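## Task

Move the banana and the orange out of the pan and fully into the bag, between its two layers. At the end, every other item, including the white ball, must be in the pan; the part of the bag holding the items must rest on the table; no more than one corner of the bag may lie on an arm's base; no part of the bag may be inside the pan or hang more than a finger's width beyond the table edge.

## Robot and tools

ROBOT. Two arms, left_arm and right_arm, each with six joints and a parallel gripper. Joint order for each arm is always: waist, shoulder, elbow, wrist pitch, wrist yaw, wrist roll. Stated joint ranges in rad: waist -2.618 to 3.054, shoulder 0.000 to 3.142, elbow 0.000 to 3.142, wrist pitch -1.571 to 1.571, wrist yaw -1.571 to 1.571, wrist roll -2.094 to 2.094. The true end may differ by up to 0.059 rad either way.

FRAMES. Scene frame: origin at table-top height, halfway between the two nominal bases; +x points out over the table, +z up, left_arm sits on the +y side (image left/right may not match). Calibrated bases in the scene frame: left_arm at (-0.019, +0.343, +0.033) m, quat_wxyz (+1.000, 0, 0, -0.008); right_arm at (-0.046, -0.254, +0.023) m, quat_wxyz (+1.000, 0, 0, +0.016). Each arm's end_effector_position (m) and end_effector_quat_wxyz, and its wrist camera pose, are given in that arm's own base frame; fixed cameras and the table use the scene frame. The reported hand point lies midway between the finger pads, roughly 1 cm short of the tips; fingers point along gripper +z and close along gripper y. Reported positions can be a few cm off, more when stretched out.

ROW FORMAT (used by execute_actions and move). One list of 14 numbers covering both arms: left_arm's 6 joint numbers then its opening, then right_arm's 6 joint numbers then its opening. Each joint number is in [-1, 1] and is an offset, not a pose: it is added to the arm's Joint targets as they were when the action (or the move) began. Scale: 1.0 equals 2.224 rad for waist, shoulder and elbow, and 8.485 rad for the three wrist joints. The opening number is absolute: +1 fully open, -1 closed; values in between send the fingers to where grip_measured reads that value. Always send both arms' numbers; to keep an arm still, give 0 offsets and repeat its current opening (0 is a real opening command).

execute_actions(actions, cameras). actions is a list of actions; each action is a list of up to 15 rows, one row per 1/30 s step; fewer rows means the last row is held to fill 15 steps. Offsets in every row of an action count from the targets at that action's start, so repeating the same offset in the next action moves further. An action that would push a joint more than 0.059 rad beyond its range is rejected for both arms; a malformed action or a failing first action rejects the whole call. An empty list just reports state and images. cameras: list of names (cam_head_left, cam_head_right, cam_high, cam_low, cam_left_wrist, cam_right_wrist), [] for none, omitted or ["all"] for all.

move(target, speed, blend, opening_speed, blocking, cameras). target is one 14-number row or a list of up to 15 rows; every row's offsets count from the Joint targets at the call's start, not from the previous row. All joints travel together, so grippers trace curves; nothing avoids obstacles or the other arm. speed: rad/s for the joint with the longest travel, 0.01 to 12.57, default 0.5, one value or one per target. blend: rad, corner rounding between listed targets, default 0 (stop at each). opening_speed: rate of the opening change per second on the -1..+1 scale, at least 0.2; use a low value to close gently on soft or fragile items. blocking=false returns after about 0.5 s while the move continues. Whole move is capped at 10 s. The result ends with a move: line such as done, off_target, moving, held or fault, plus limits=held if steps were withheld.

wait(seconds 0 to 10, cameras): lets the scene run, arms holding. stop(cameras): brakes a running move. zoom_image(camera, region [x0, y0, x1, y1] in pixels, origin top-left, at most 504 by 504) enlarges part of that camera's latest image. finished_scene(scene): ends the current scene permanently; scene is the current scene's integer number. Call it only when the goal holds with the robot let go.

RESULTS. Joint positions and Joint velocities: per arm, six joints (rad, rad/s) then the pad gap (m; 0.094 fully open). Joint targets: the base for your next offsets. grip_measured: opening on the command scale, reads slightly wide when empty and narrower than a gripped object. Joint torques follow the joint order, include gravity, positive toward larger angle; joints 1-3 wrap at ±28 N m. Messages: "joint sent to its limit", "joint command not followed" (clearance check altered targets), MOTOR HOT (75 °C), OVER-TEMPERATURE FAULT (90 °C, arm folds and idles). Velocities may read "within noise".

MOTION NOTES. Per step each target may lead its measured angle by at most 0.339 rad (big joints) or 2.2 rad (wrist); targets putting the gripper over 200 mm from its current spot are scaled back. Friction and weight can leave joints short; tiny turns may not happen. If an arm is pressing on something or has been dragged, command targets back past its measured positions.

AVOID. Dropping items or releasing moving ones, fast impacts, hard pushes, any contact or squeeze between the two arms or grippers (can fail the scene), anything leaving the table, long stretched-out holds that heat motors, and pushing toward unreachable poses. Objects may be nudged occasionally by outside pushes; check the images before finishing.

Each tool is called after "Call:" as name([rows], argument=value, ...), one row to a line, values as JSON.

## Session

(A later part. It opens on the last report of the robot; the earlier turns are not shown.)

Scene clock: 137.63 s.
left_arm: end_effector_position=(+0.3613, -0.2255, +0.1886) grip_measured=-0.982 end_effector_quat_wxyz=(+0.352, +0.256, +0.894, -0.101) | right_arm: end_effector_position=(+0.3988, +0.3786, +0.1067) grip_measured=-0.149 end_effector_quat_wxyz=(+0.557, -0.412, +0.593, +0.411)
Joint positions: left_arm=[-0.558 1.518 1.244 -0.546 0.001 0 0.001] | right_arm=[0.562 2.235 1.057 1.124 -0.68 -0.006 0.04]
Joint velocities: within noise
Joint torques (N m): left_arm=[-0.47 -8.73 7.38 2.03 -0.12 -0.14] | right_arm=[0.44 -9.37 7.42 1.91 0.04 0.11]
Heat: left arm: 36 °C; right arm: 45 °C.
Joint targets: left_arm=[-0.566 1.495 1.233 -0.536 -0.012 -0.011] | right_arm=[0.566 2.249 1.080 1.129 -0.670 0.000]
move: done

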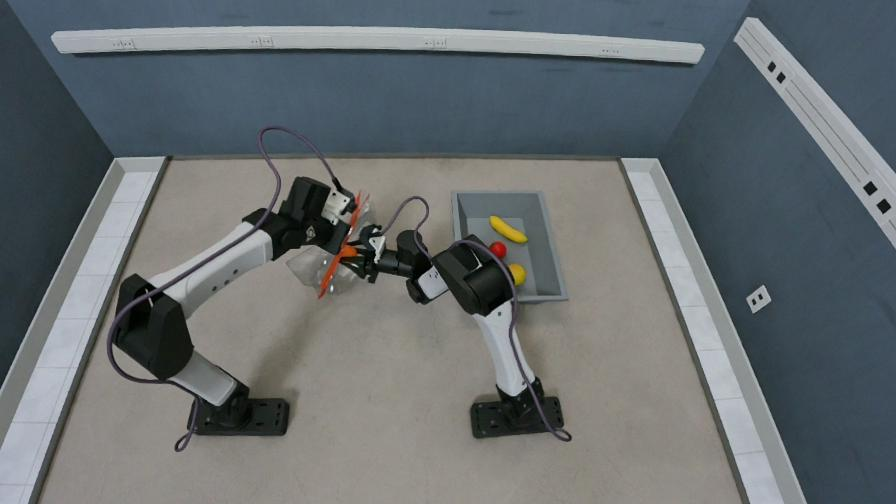

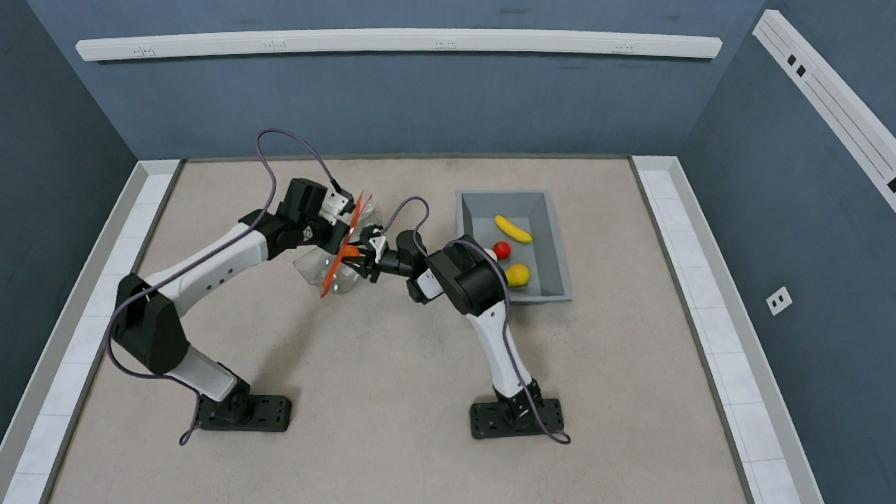

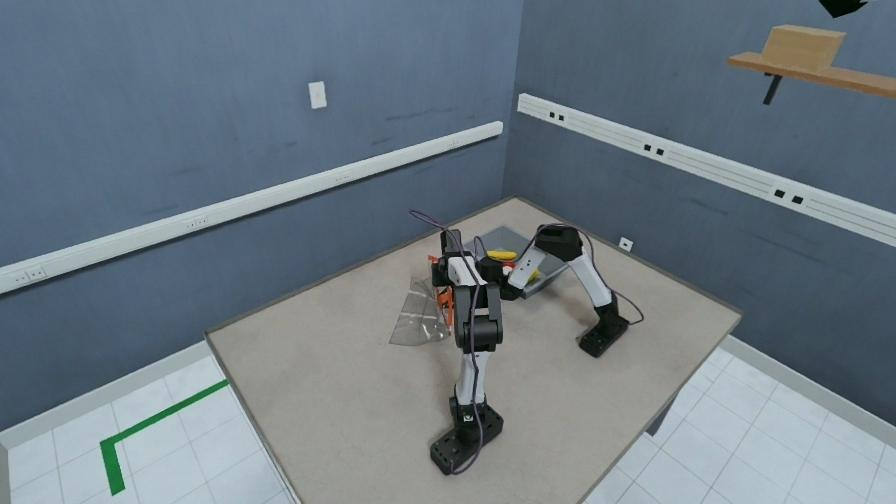

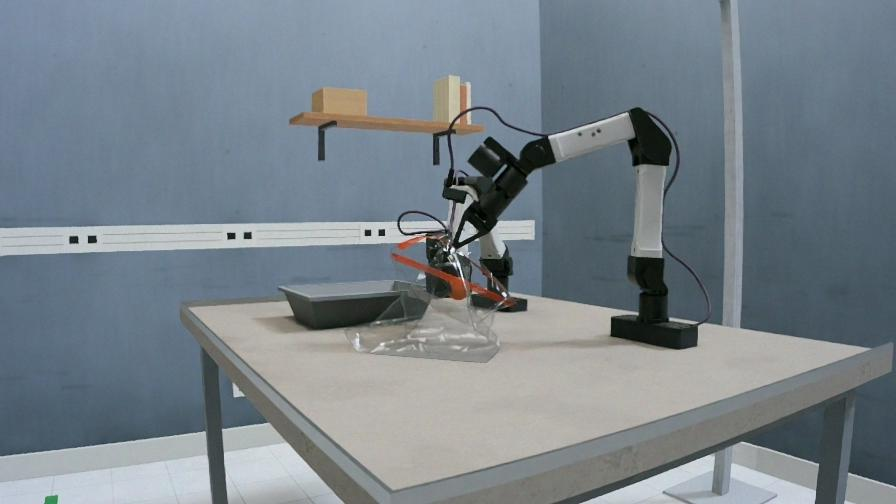

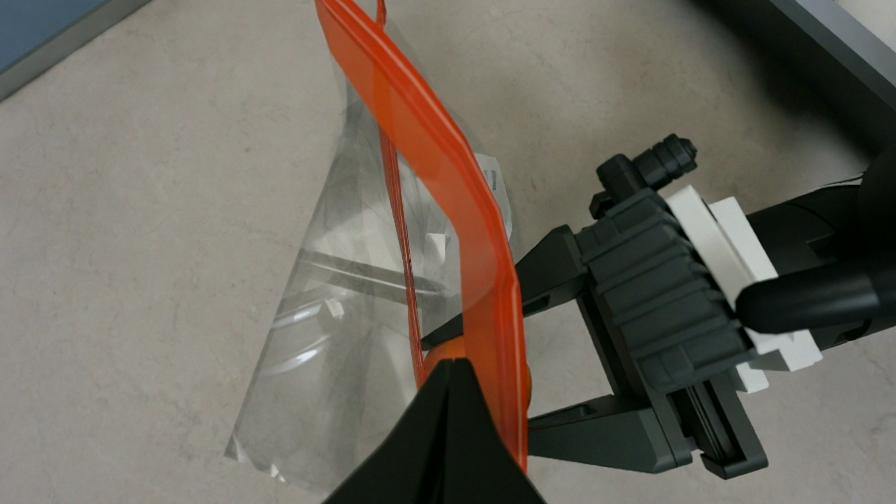

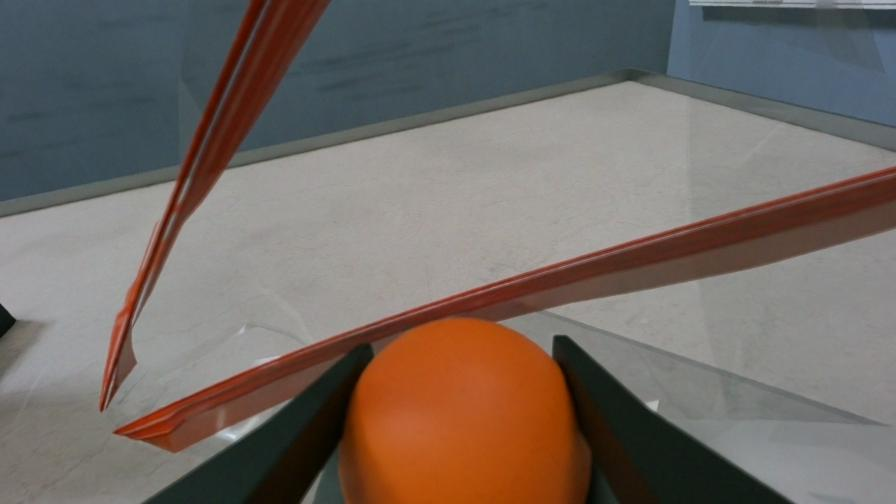

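Call:
move([
  [0,0,0,0,0,0,-1,-0.03,-0.05,-0.08,0.0031,-0.0083,0.02,-0.15],
  [0,0,0,0,0,0,-1,-0.0261,-0.0872,-0.0809,0.0031,-0.0083,0.0589,-0.15],
  [0,0,0,0,0,0,-1,0.0036,-0.0346,0.0099,-0.0087,0,0.0589,-0.15],
], speed=0.3, blend=[0.03,0.01,0])

Call:
zoom_image(camera="cam_low", region=[340, 220, 540, 380])

Scene clock: 141.37 s.
left_arm: end_effector_position=(+0.3614, -0.2255, +0.1886) grip_measured=-0.982 end_effector_quat_wxyz=(+0.352, +0.256, +0.894, -0.101) | right_arm: end_effector_position=(+0.3985, +0.3826, +0.1376) grip_measured=-0.146 end_effector_quat_wxyz=(+0.444, -0.257, +0.669, +0.538)
Joint positions: left_arm=[-0.558 1.518 1.244 -0.545 0.001 0 0.001] | right_arm=[0.568 2.159 1.076 1.05 -0.68 0.493 0.04]
Joint velocities: within noise
Joint torques (N m): left_arm=[-0.46 -8.66 7.36 2.02 -0.11 -0.14] | right_arm=[0.79 -9.4 8.16 1.89 0.03 0.1]
Heat: left arm: 36 °C; right arm: 46 °C.
Joint targets: left_arm=[-0.566 1.495 1.233 -0.536 -0.012 -0.011] | right_arm=[0.574 2.172 1.102 1.055 -0.670 0.500]
move: done

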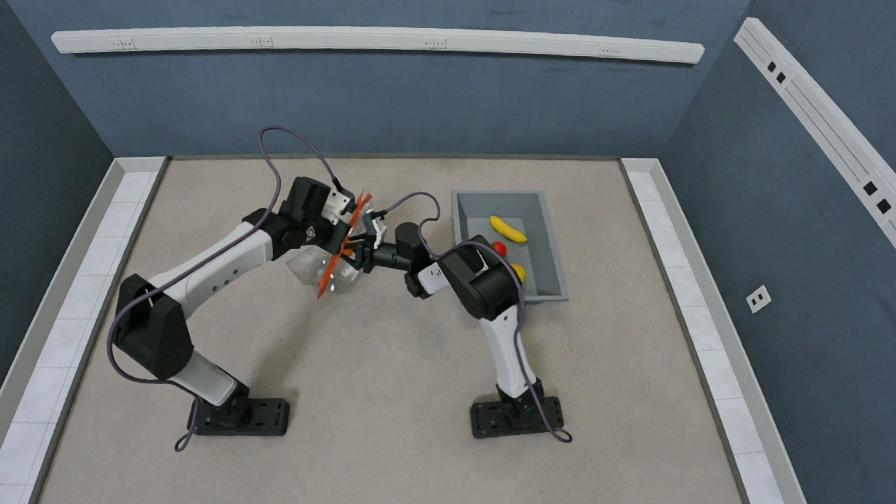

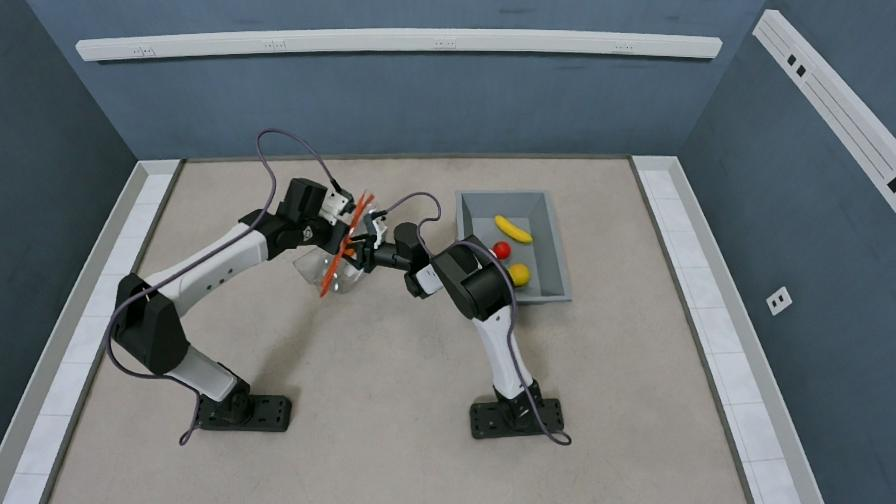

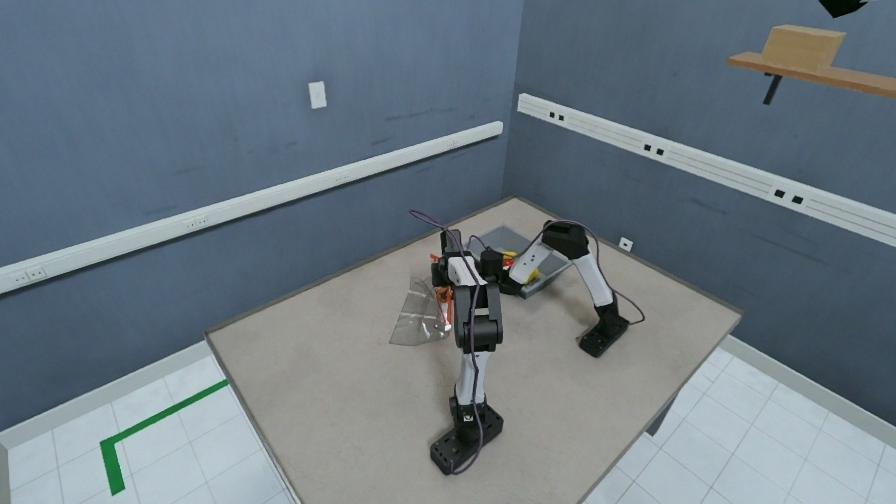

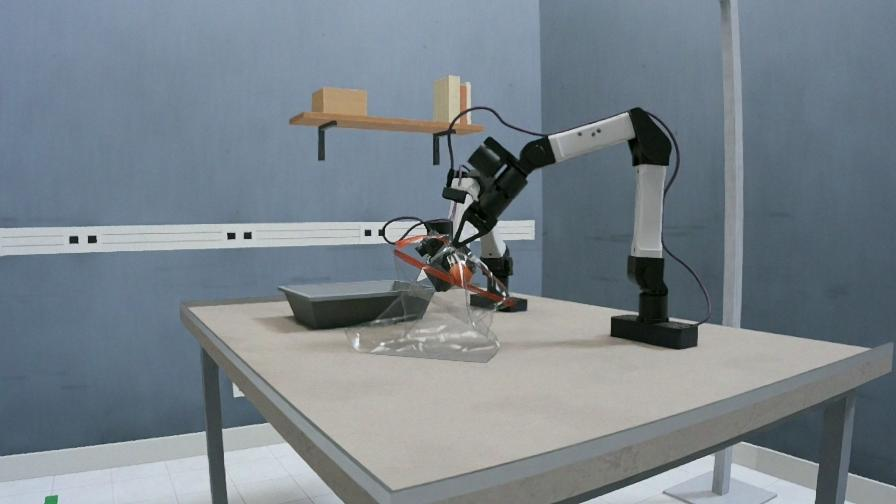

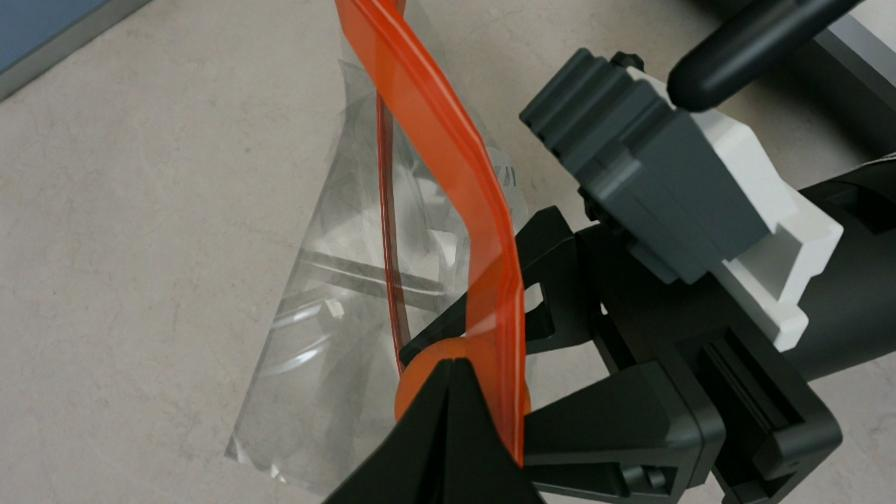

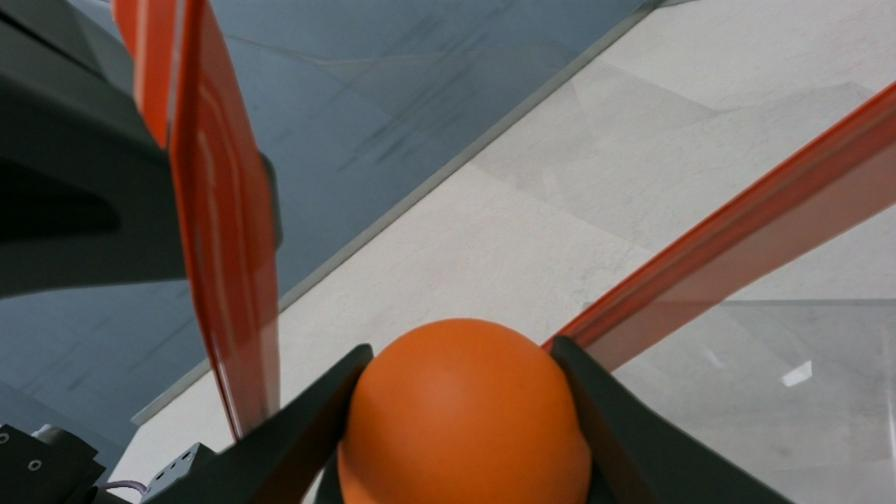

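Scaled by 2.520 from the camera's 896x504 image, which has a finer 1280x720 frame.

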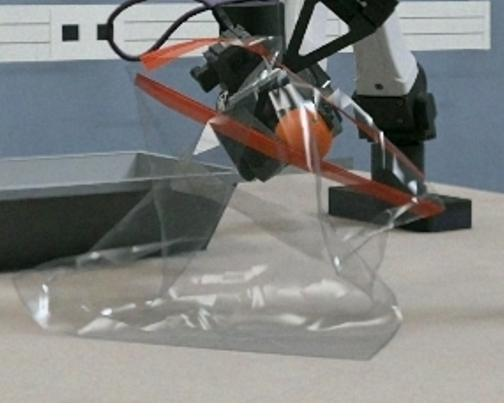

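Call:
move([
  [0,0,0,0,0,0,-1,0.0157,0.0198,0.0315,-0.0088,0.0035,0,-0.15],
  [0,0,0,0,0,0,-1,0.0387,0.0958,0.1183,-0.0147,0.0118,0,-0.15],
], speed=0.25, blend=0.02)

Call:
zoom_image(camera="cam_low", region=[340, 220, 540, 380])

Scene clock: 143.60 s.
left_arm: end_effector_position=(+0.3617, -0.2250, +0.1886) grip_measured=-0.982 end_effector_quat_wxyz=(+0.353, +0.255, +0.895, -0.100) | right_arm: end_effector_position=(+0.4208, +0.4418, +0.0936) grip_measured=-0.145 end_effector_quat_wxyz=(+0.421, -0.247, +0.696, +0.526)
Joint positions: left_arm=[-0.558 1.518 1.244 -0.545 -0.002 0 0.001] | right_arm=[0.655 2.371 1.337 0.925 -0.58 0.494 0.04]
Joint velocities: left_arm=[within noise] | right_arm=[0.017 -0.007 -0.002 -0.081 0.066 -0.022 0.015]
Joint torques (N m): left_arm=[-0.47 -8.68 7.35 2.01 -0.09 -0.13] | right_arm=[0.46 -11.02 8.57 1.93 0.05 0.06]
Heat: left arm: 36 °C; right arm: 46 °C.
Joint targets: left_arm=[-0.566 1.495 1.233 -0.536 -0.012 -0.011] | right_arm=[0.660 2.385 1.365 0.930 -0.570 0.500]
move: done

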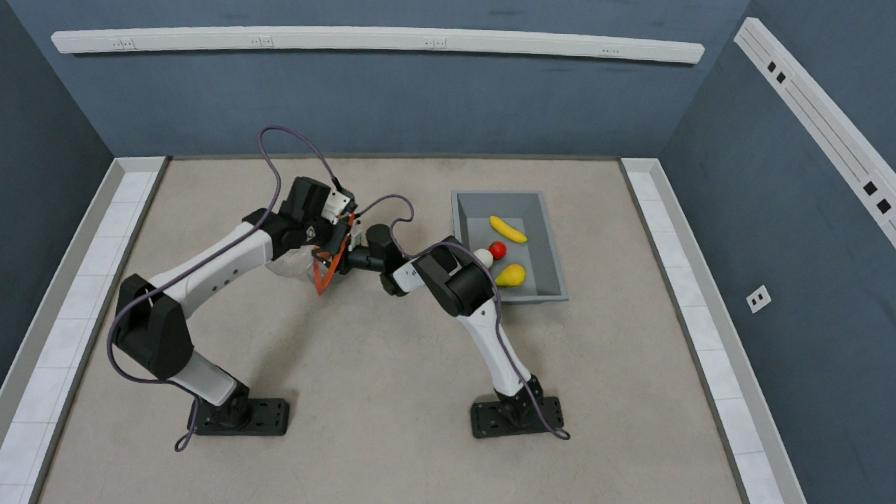

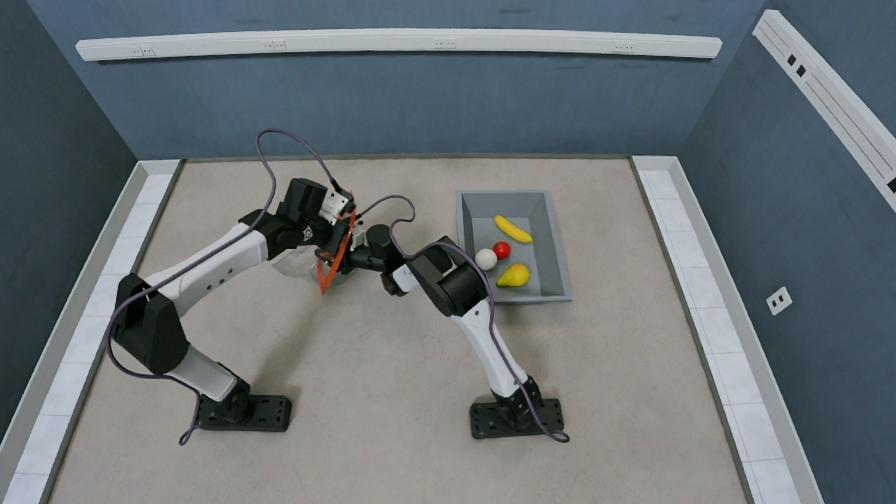

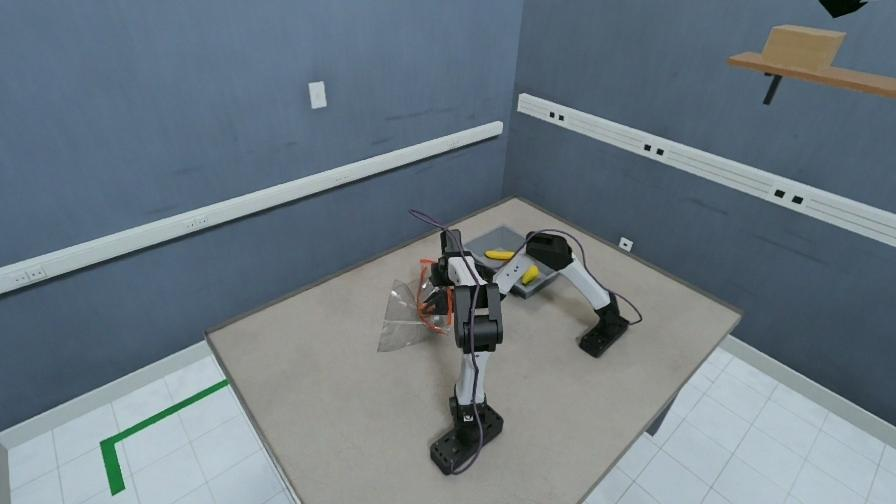

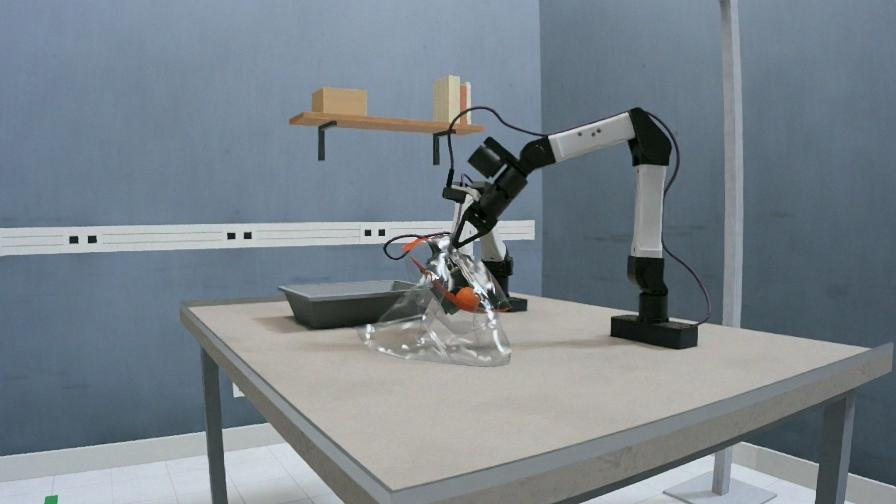

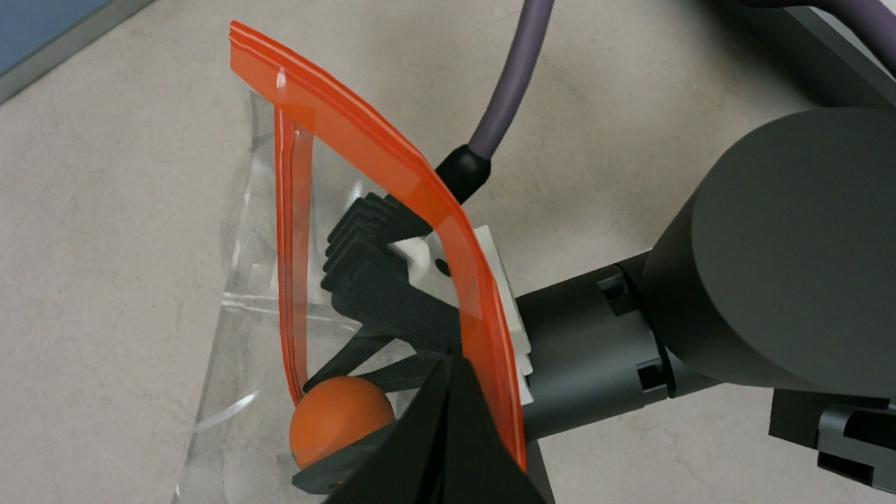

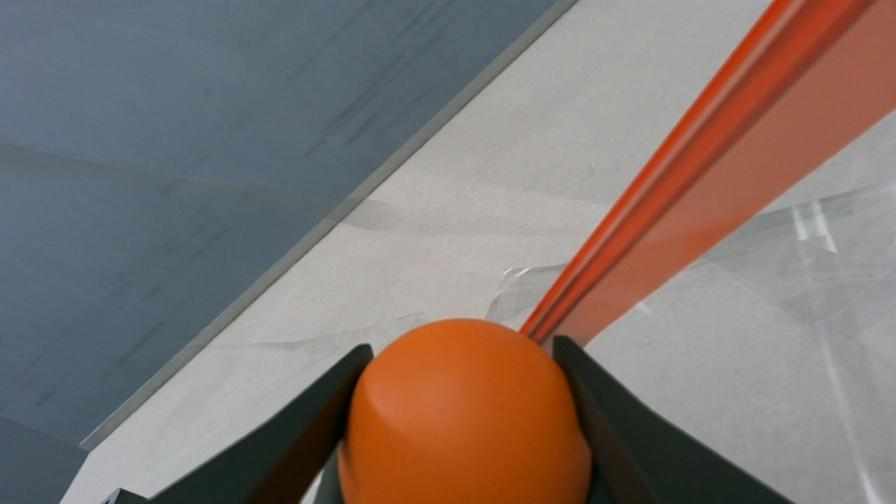

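Scaled by 2.520 from the camera's 896x504 image, which has a finer 1280x720 frame.

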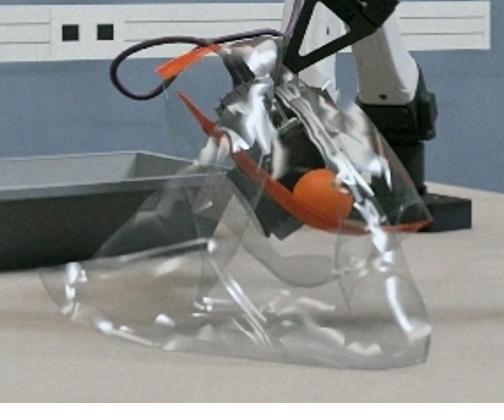

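Call:
move([
  [0,0,0,0,0,0,-1,-0.0229,-0.0832,-0.0967,0.0059,-0.0083,0,-0.15],
  [0,0,0,0,0,0,-1,-0.0683,-0.1484,-0.2091,0.0265,-0.02,0,-0.15],
  [0,0,0,0,0,0,-1,-0.1169,-0.1776,-0.29,0.0271,-0.033,-0.0589,-0.15],
], speed=0.4, blend=0.03)

Call:
zoom_image(camera="cam_low", region=[340, 220, 540, 380])

Scene clock: 149.67 s.
left_arm: end_effector_position=(+0.3617, -0.2250, +0.1886) grip_measured=-0.982 end_effector_quat_wxyz=(+0.353, +0.255, +0.895, -0.100) | right_arm: end_effector_position=(+0.3581, +0.2934, +0.0964) grip_measured=-0.147 end_effector_quat_wxyz=(+0.511, -0.395, +0.633, +0.426)
Joint positions: left_arm=[-0.558 1.518 1.244 -0.545 -0.002 0 0.001] | right_arm=[0.406 2.033 0.723 1.139 -0.839 0.009 0.04]
Joint velocities: within noise
Joint torques (N m): left_arm=[-0.49 -8.65 7.38 2.01 -0.09 -0.14] | right_arm=[-0.55 -12.22 4.21 1.95 -0.18 -0.1]
Heat: left arm: 37 °C; right arm: 48 °C.
Joint targets: left_arm=[-0.566 1.495 1.233 -0.536 -0.012 -0.011] | right_arm=[0.400 1.990 0.720 1.160 -0.850 0.000]
move: off_target (right_arm); right_arm: the shoulder is farthest, 0.043 rad from its target

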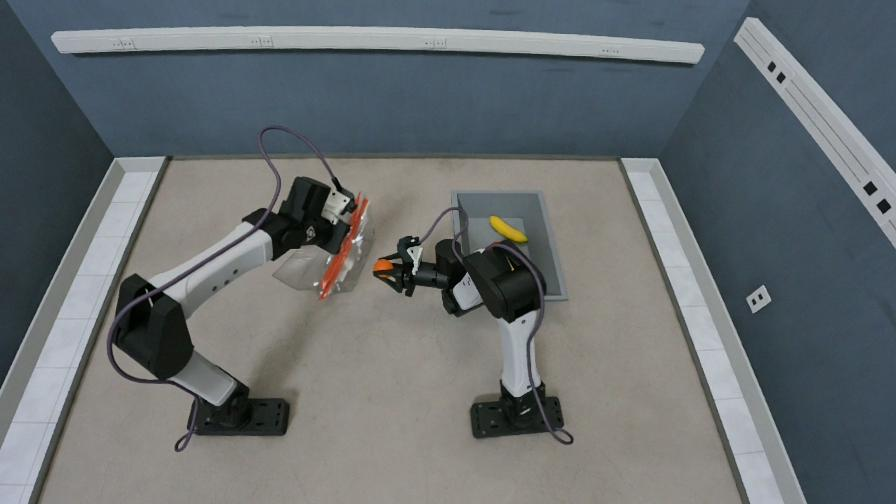

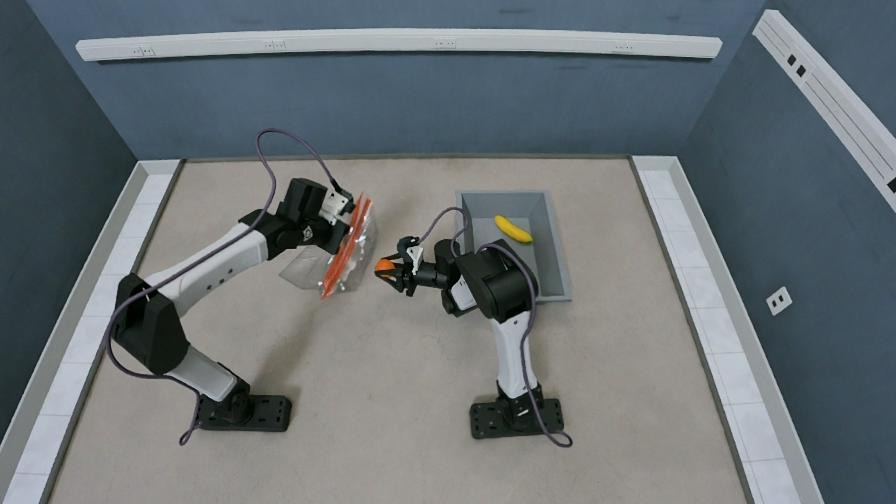

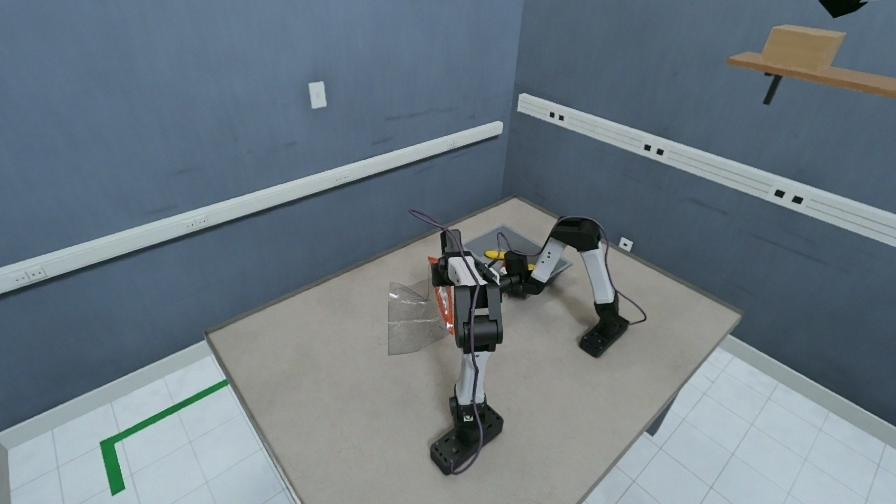

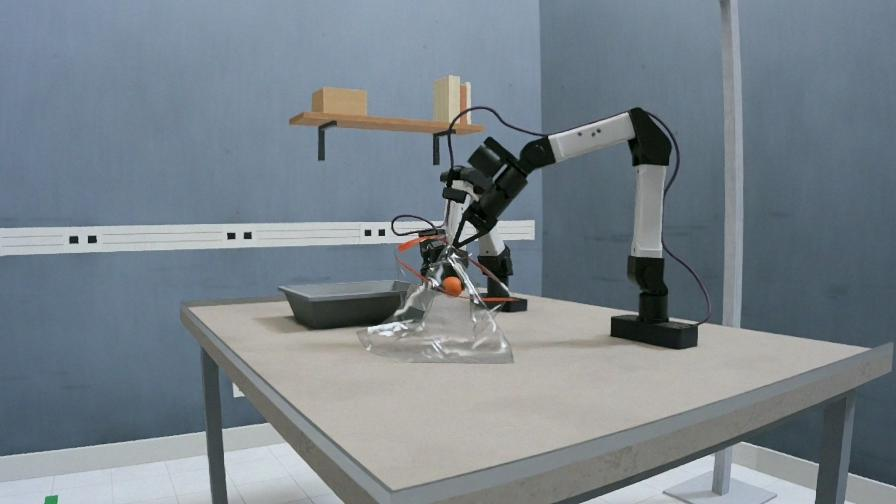

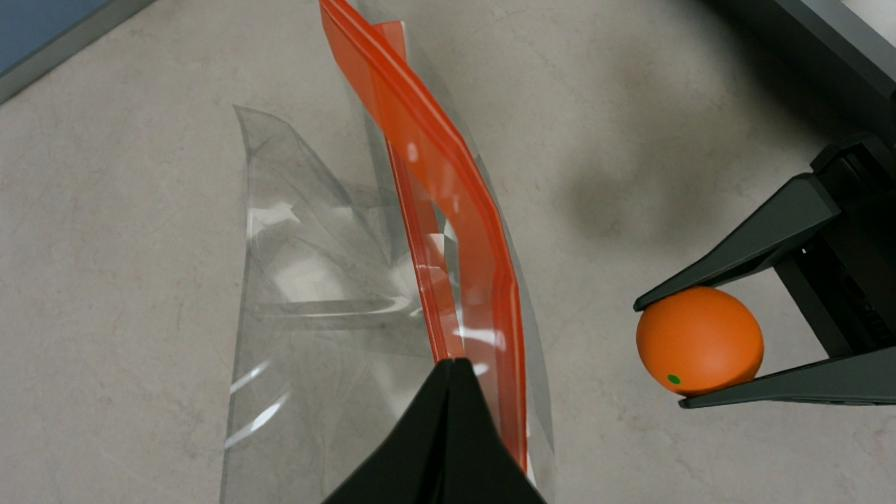

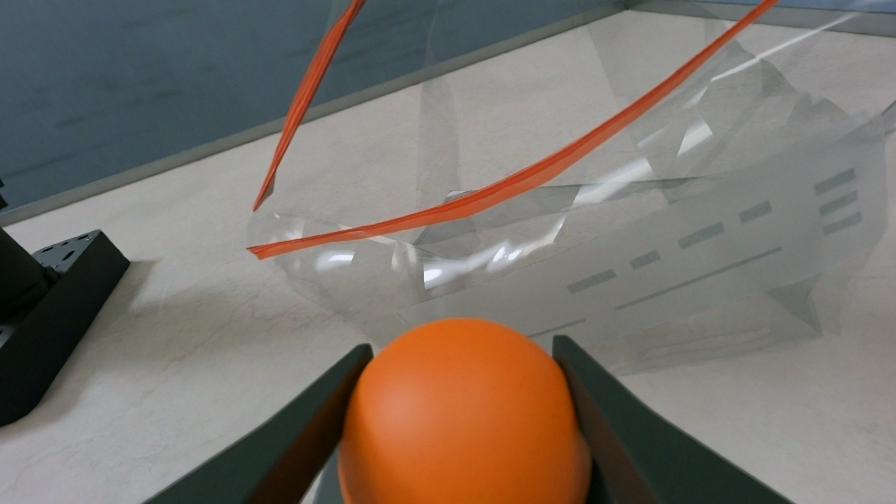

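Scaled by 2.520 from the camera's 896x504 image, which has a finer 1280x720 frame.

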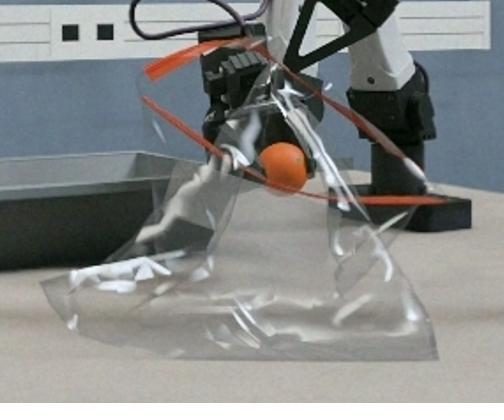

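Call:
move(target=[-0.0315,0.0517,-0.1484,0.0524,0,0,-1,0,0,0,0,0,0,-0.15], speed=0.3, cameras=["cam_right_wrist","cam_low","cam_left_wrist"])

Call:
zoom_image(camera="cam_low", region=[340, 220, 540, 380])

Scene clock: 152.37 s.
left_arm: end_effector_position=(+0.3464, -0.2521, +0.0947) grip_measured=-0.982 end_effector_quat_wxyz=(+0.364, +0.286, +0.879, -0.117) | right_arm: end_effector_position=(+0.3580, +0.2934, +0.0965) grip_measured=-0.147 end_effector_quat_wxyz=(+0.511, -0.396, +0.633, +0.426)
Joint positions: left_arm=[-0.63 1.598 0.912 -0.1 -0.002 0 0.001] | right_arm=[0.406 2.033 0.723 1.139 -0.84 0.008 0.04]
Joint velocities: left_arm=[within noise] | right_arm=[0.002 0.002 -0.027 -0.007 0.066 -0.051 -0.004]
Joint torques (N m): left_arm=[-0.27 -6.17 6.94 2.06 -0.08 -0.14] | right_arm=[-0.54 -12.23 4.23 1.95 -0.2 -0.05]
Heat: left arm: 36 °C; right arm: 48 °C.
Joint targets: left_arm=[-0.637 1.610 0.903 -0.091 -0.012 -0.011] | right_arm=[0.400 1.990 0.720 1.160 -0.850 0.000]
move: off_target (right_arm); right_arm: the shoulder is farthest, 0.043 rad from its target
Images, in order (width x height): cam_low 896x504, cam_left_wrist 896x504, cam_right_wrist 896x504.

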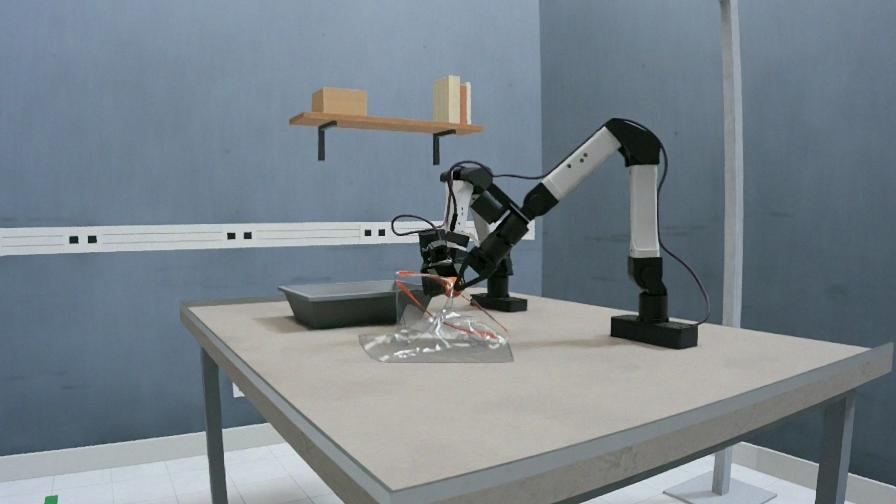

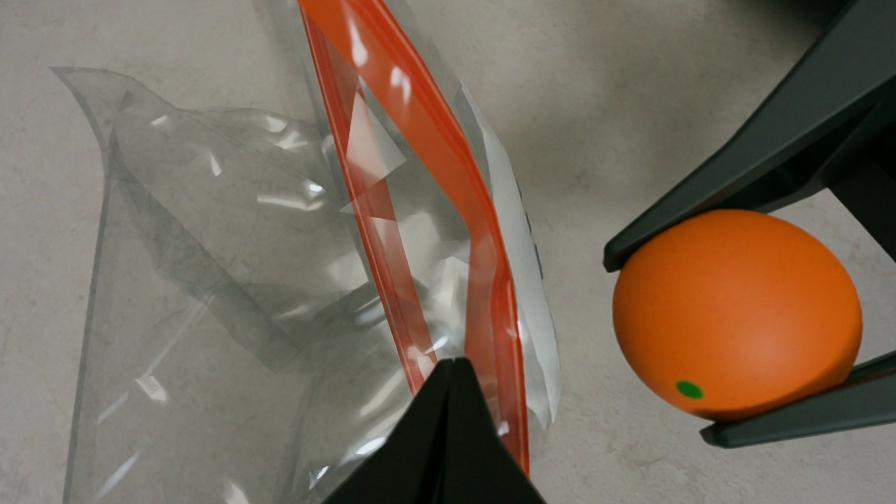

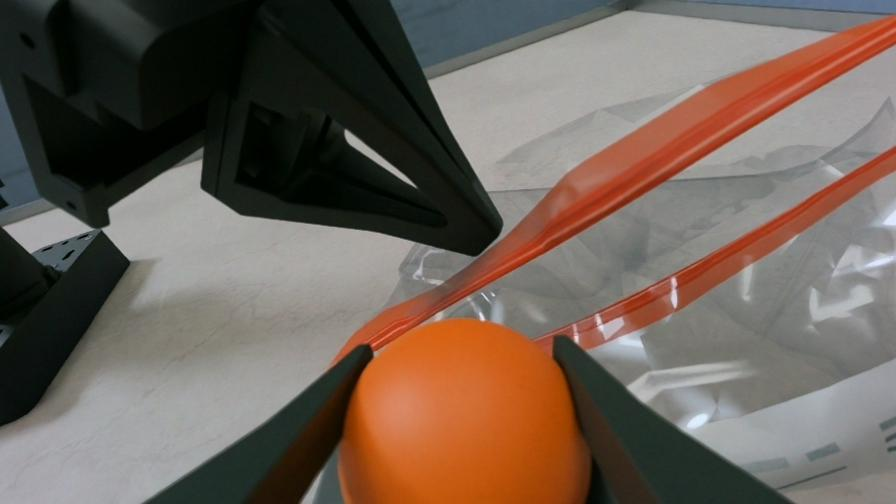

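Scaled by 2.520 from the camera's 896x504 image, which has a finer 1280x720 frame.

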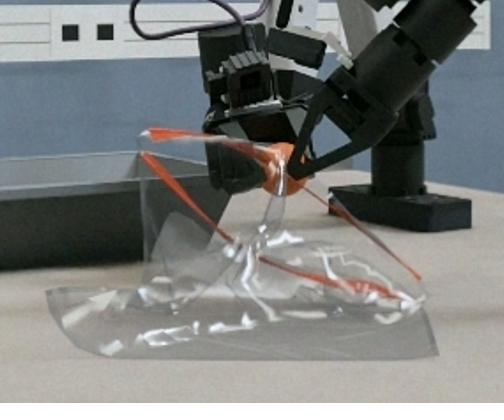

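Call:
move(target=[0,0,0,0,0,0,-1,-0.13,-0.025,0.4254,-0.2465,0.1,0,-0.15], speed=1.0, cameras=["cam_right_wrist","cam_head_left","cam_high"])

Scene clock: 156.50 s.
left_arm: end_effector_position=(+0.3465, -0.2522, +0.0948) grip_measured=-0.982 end_effector_quat_wxyz=(+0.364, +0.286, +0.879, -0.118) | right_arm: end_effector_position=(+0.4457, +0.0528, +0.0958) grip_measured=-0.148 end_effector_quat_wxyz=(+0.149, -0.054, +0.987, +0.015)
Joint positions: left_arm=[-0.63 1.598 0.912 -0.099 -0.002 0 0.001] | right_arm=[0.113 1.979 1.639 -0.929 -0.012 0.007 0.04]
Joint velocities: within noise
Joint torques (N m): left_arm=[-0.31 -6.16 6.95 2.05 -0.09 -0.14] | right_arm=[-0.2 -13.96 9.2 0.87 0.08 -0.02]
Heat: left arm: 36 °C; right arm: 49 °C.
Joint targets: left_arm=[-0.637 1.610 0.903 -0.091 -0.012 -0.011] | right_arm=[0.111 1.934 1.666 -0.931 -0.002 0.000]
move: off_target (right_arm); right_arm: the shoulder is farthest, 0.045 rad from its target
Images, in order (width x height): cam_head_left 896x504, cam_high 896x504, cam_right_wrist 896x504.

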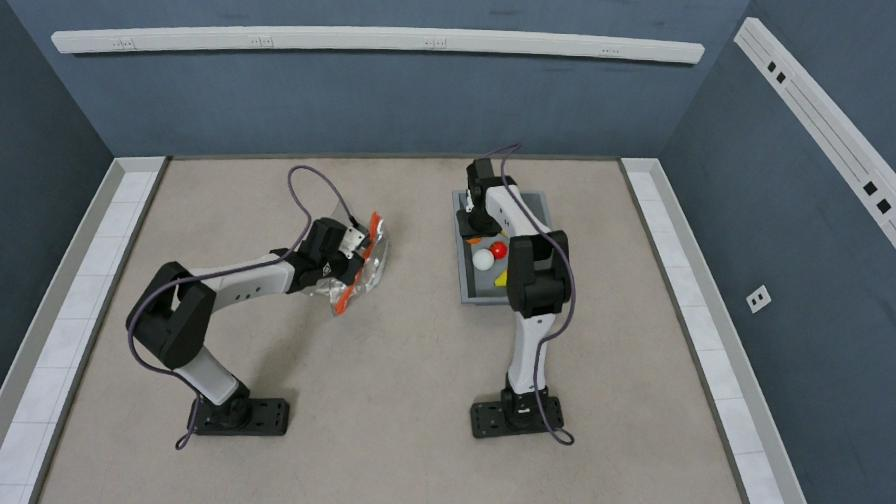

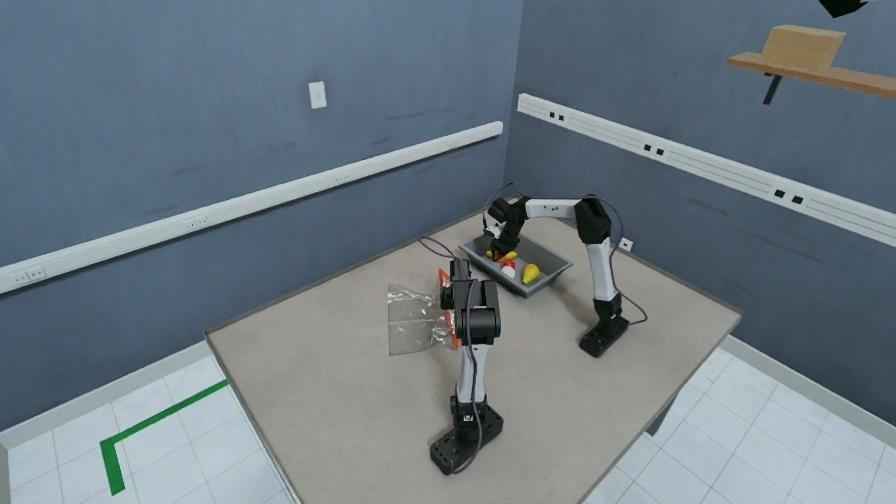

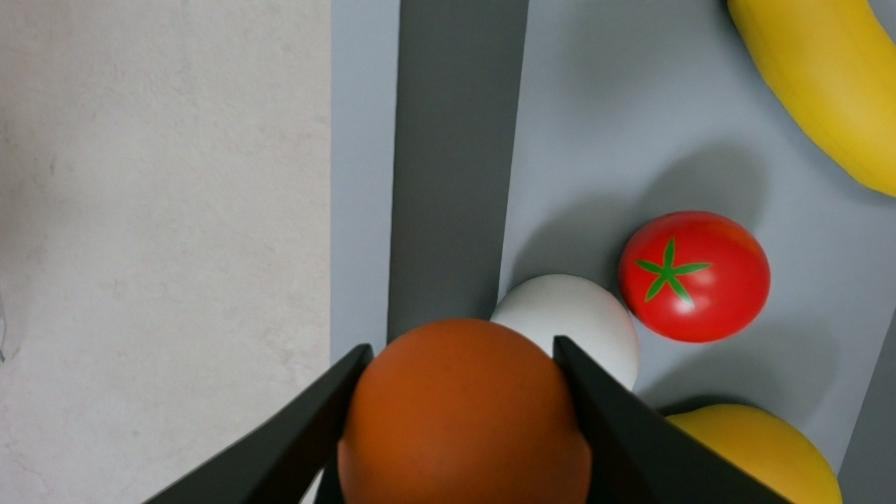

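Call:
move([
  [0,0,0,0,0,0,-1,-0.0567,0.1497,0.1479,0.002,0,0,-0.15],
  [0,0,0,0,0,0,-1,-0.0567,0.1758,0.0764,0.0246,0,0,-0.15],
], speed=0.6, blend=0.02, cameras=["cam_right_wrist"])

Scene clock: 159.03 s.
left_arm: end_effector_position=(+0.3466, -0.2522, +0.0949) grip_measured=-0.982 end_effector_quat_wxyz=(+0.364, +0.286, +0.879, -0.118) | right_arm: end_effector_position=(+0.5267, -0.0057, +0.0111) grip_measured=-0.149 end_effector_quat_wxyz=(+0.169, +0.009, +0.986, +0.004)
Joint positions: left_arm=[-0.63 1.598 0.912 -0.099 -0.002 0 0.001] | right_arm=[-0.014 2.324 1.832 -0.739 -0.009 0.007 0.04]
Joint velocities: within noise
Joint torques (N m): left_arm=[-0.31 -6.11 6.94 2.06 -0.08 -0.13] | right_arm=[-0.08 -12.41 6.97 1.05 0.04 -0.03]
Heat: left arm: 35 °C; right arm: 49 °C.
Joint targets: left_arm=[-0.637 1.610 0.903 -0.091 -0.012 -0.011] | right_arm=[-0.015 2.325 1.836 -0.722 -0.002 0.000]
move: done
Images, in order (width x height): cam_right_wrist 896x504.

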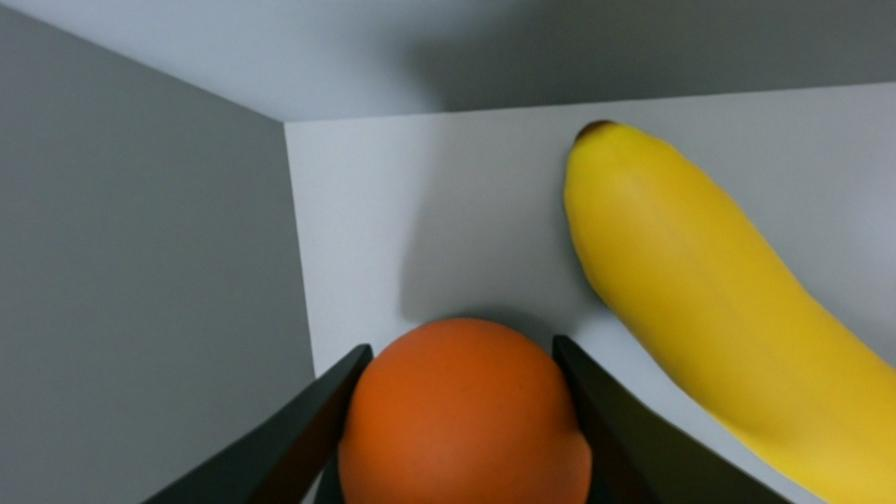

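Call:
move([
  [0,0,0,0,0,0,-1,0,0.006,0,0,0,0,-0.15],
  [0,0,0,0,0,0,-1,0,0.006,0,0,0,0,0.12],
], speed=0.2, opening_speed=0.4, cameras=["cam_right_wrist"])

Scene clock: 160.80 s.
left_arm: end_effector_position=(+0.3466, -0.2522, +0.0949) grip_measured=-0.982 end_effector_quat_wxyz=(+0.364, +0.286, +0.879, -0.118) | right_arm: end_effector_position=(+0.5269, -0.0057, +0.0112) grip_measured=+0.119 end_effector_quat_wxyz=(+0.169, +0.009, +0.986, +0.004)
Joint positions: left_arm=[-0.63 1.598 0.912 -0.099 -0.002 0 0.001] | right_arm=[-0.014 2.324 1.832 -0.738 -0.009 0.007 0.053]
Joint velocities: within noise
Joint torques (N m): left_arm=[-0.31 -6.12 6.97 2.06 -0.08 -0.14] | right_arm=[-0.09 -11.26 6.98 1.07 0.04 -0.02]
Heat: left arm: 35 °C; right arm: 49 °C.
Joint targets: left_arm=[-0.637 1.610 0.903 -0.091 -0.012 -0.011] | right_arm=[-0.015 2.339 1.836 -0.723 -0.002 0.000]
move: done
Images, in order (width x height): cam_right_wrist 896x504.

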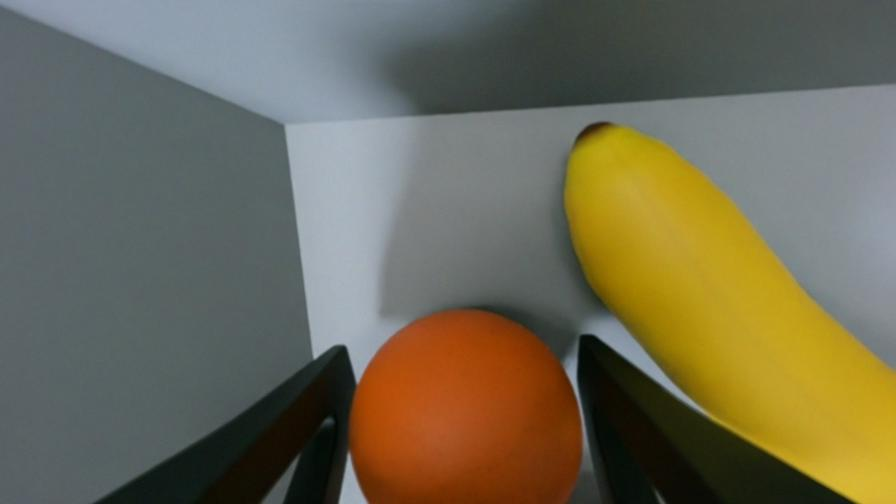

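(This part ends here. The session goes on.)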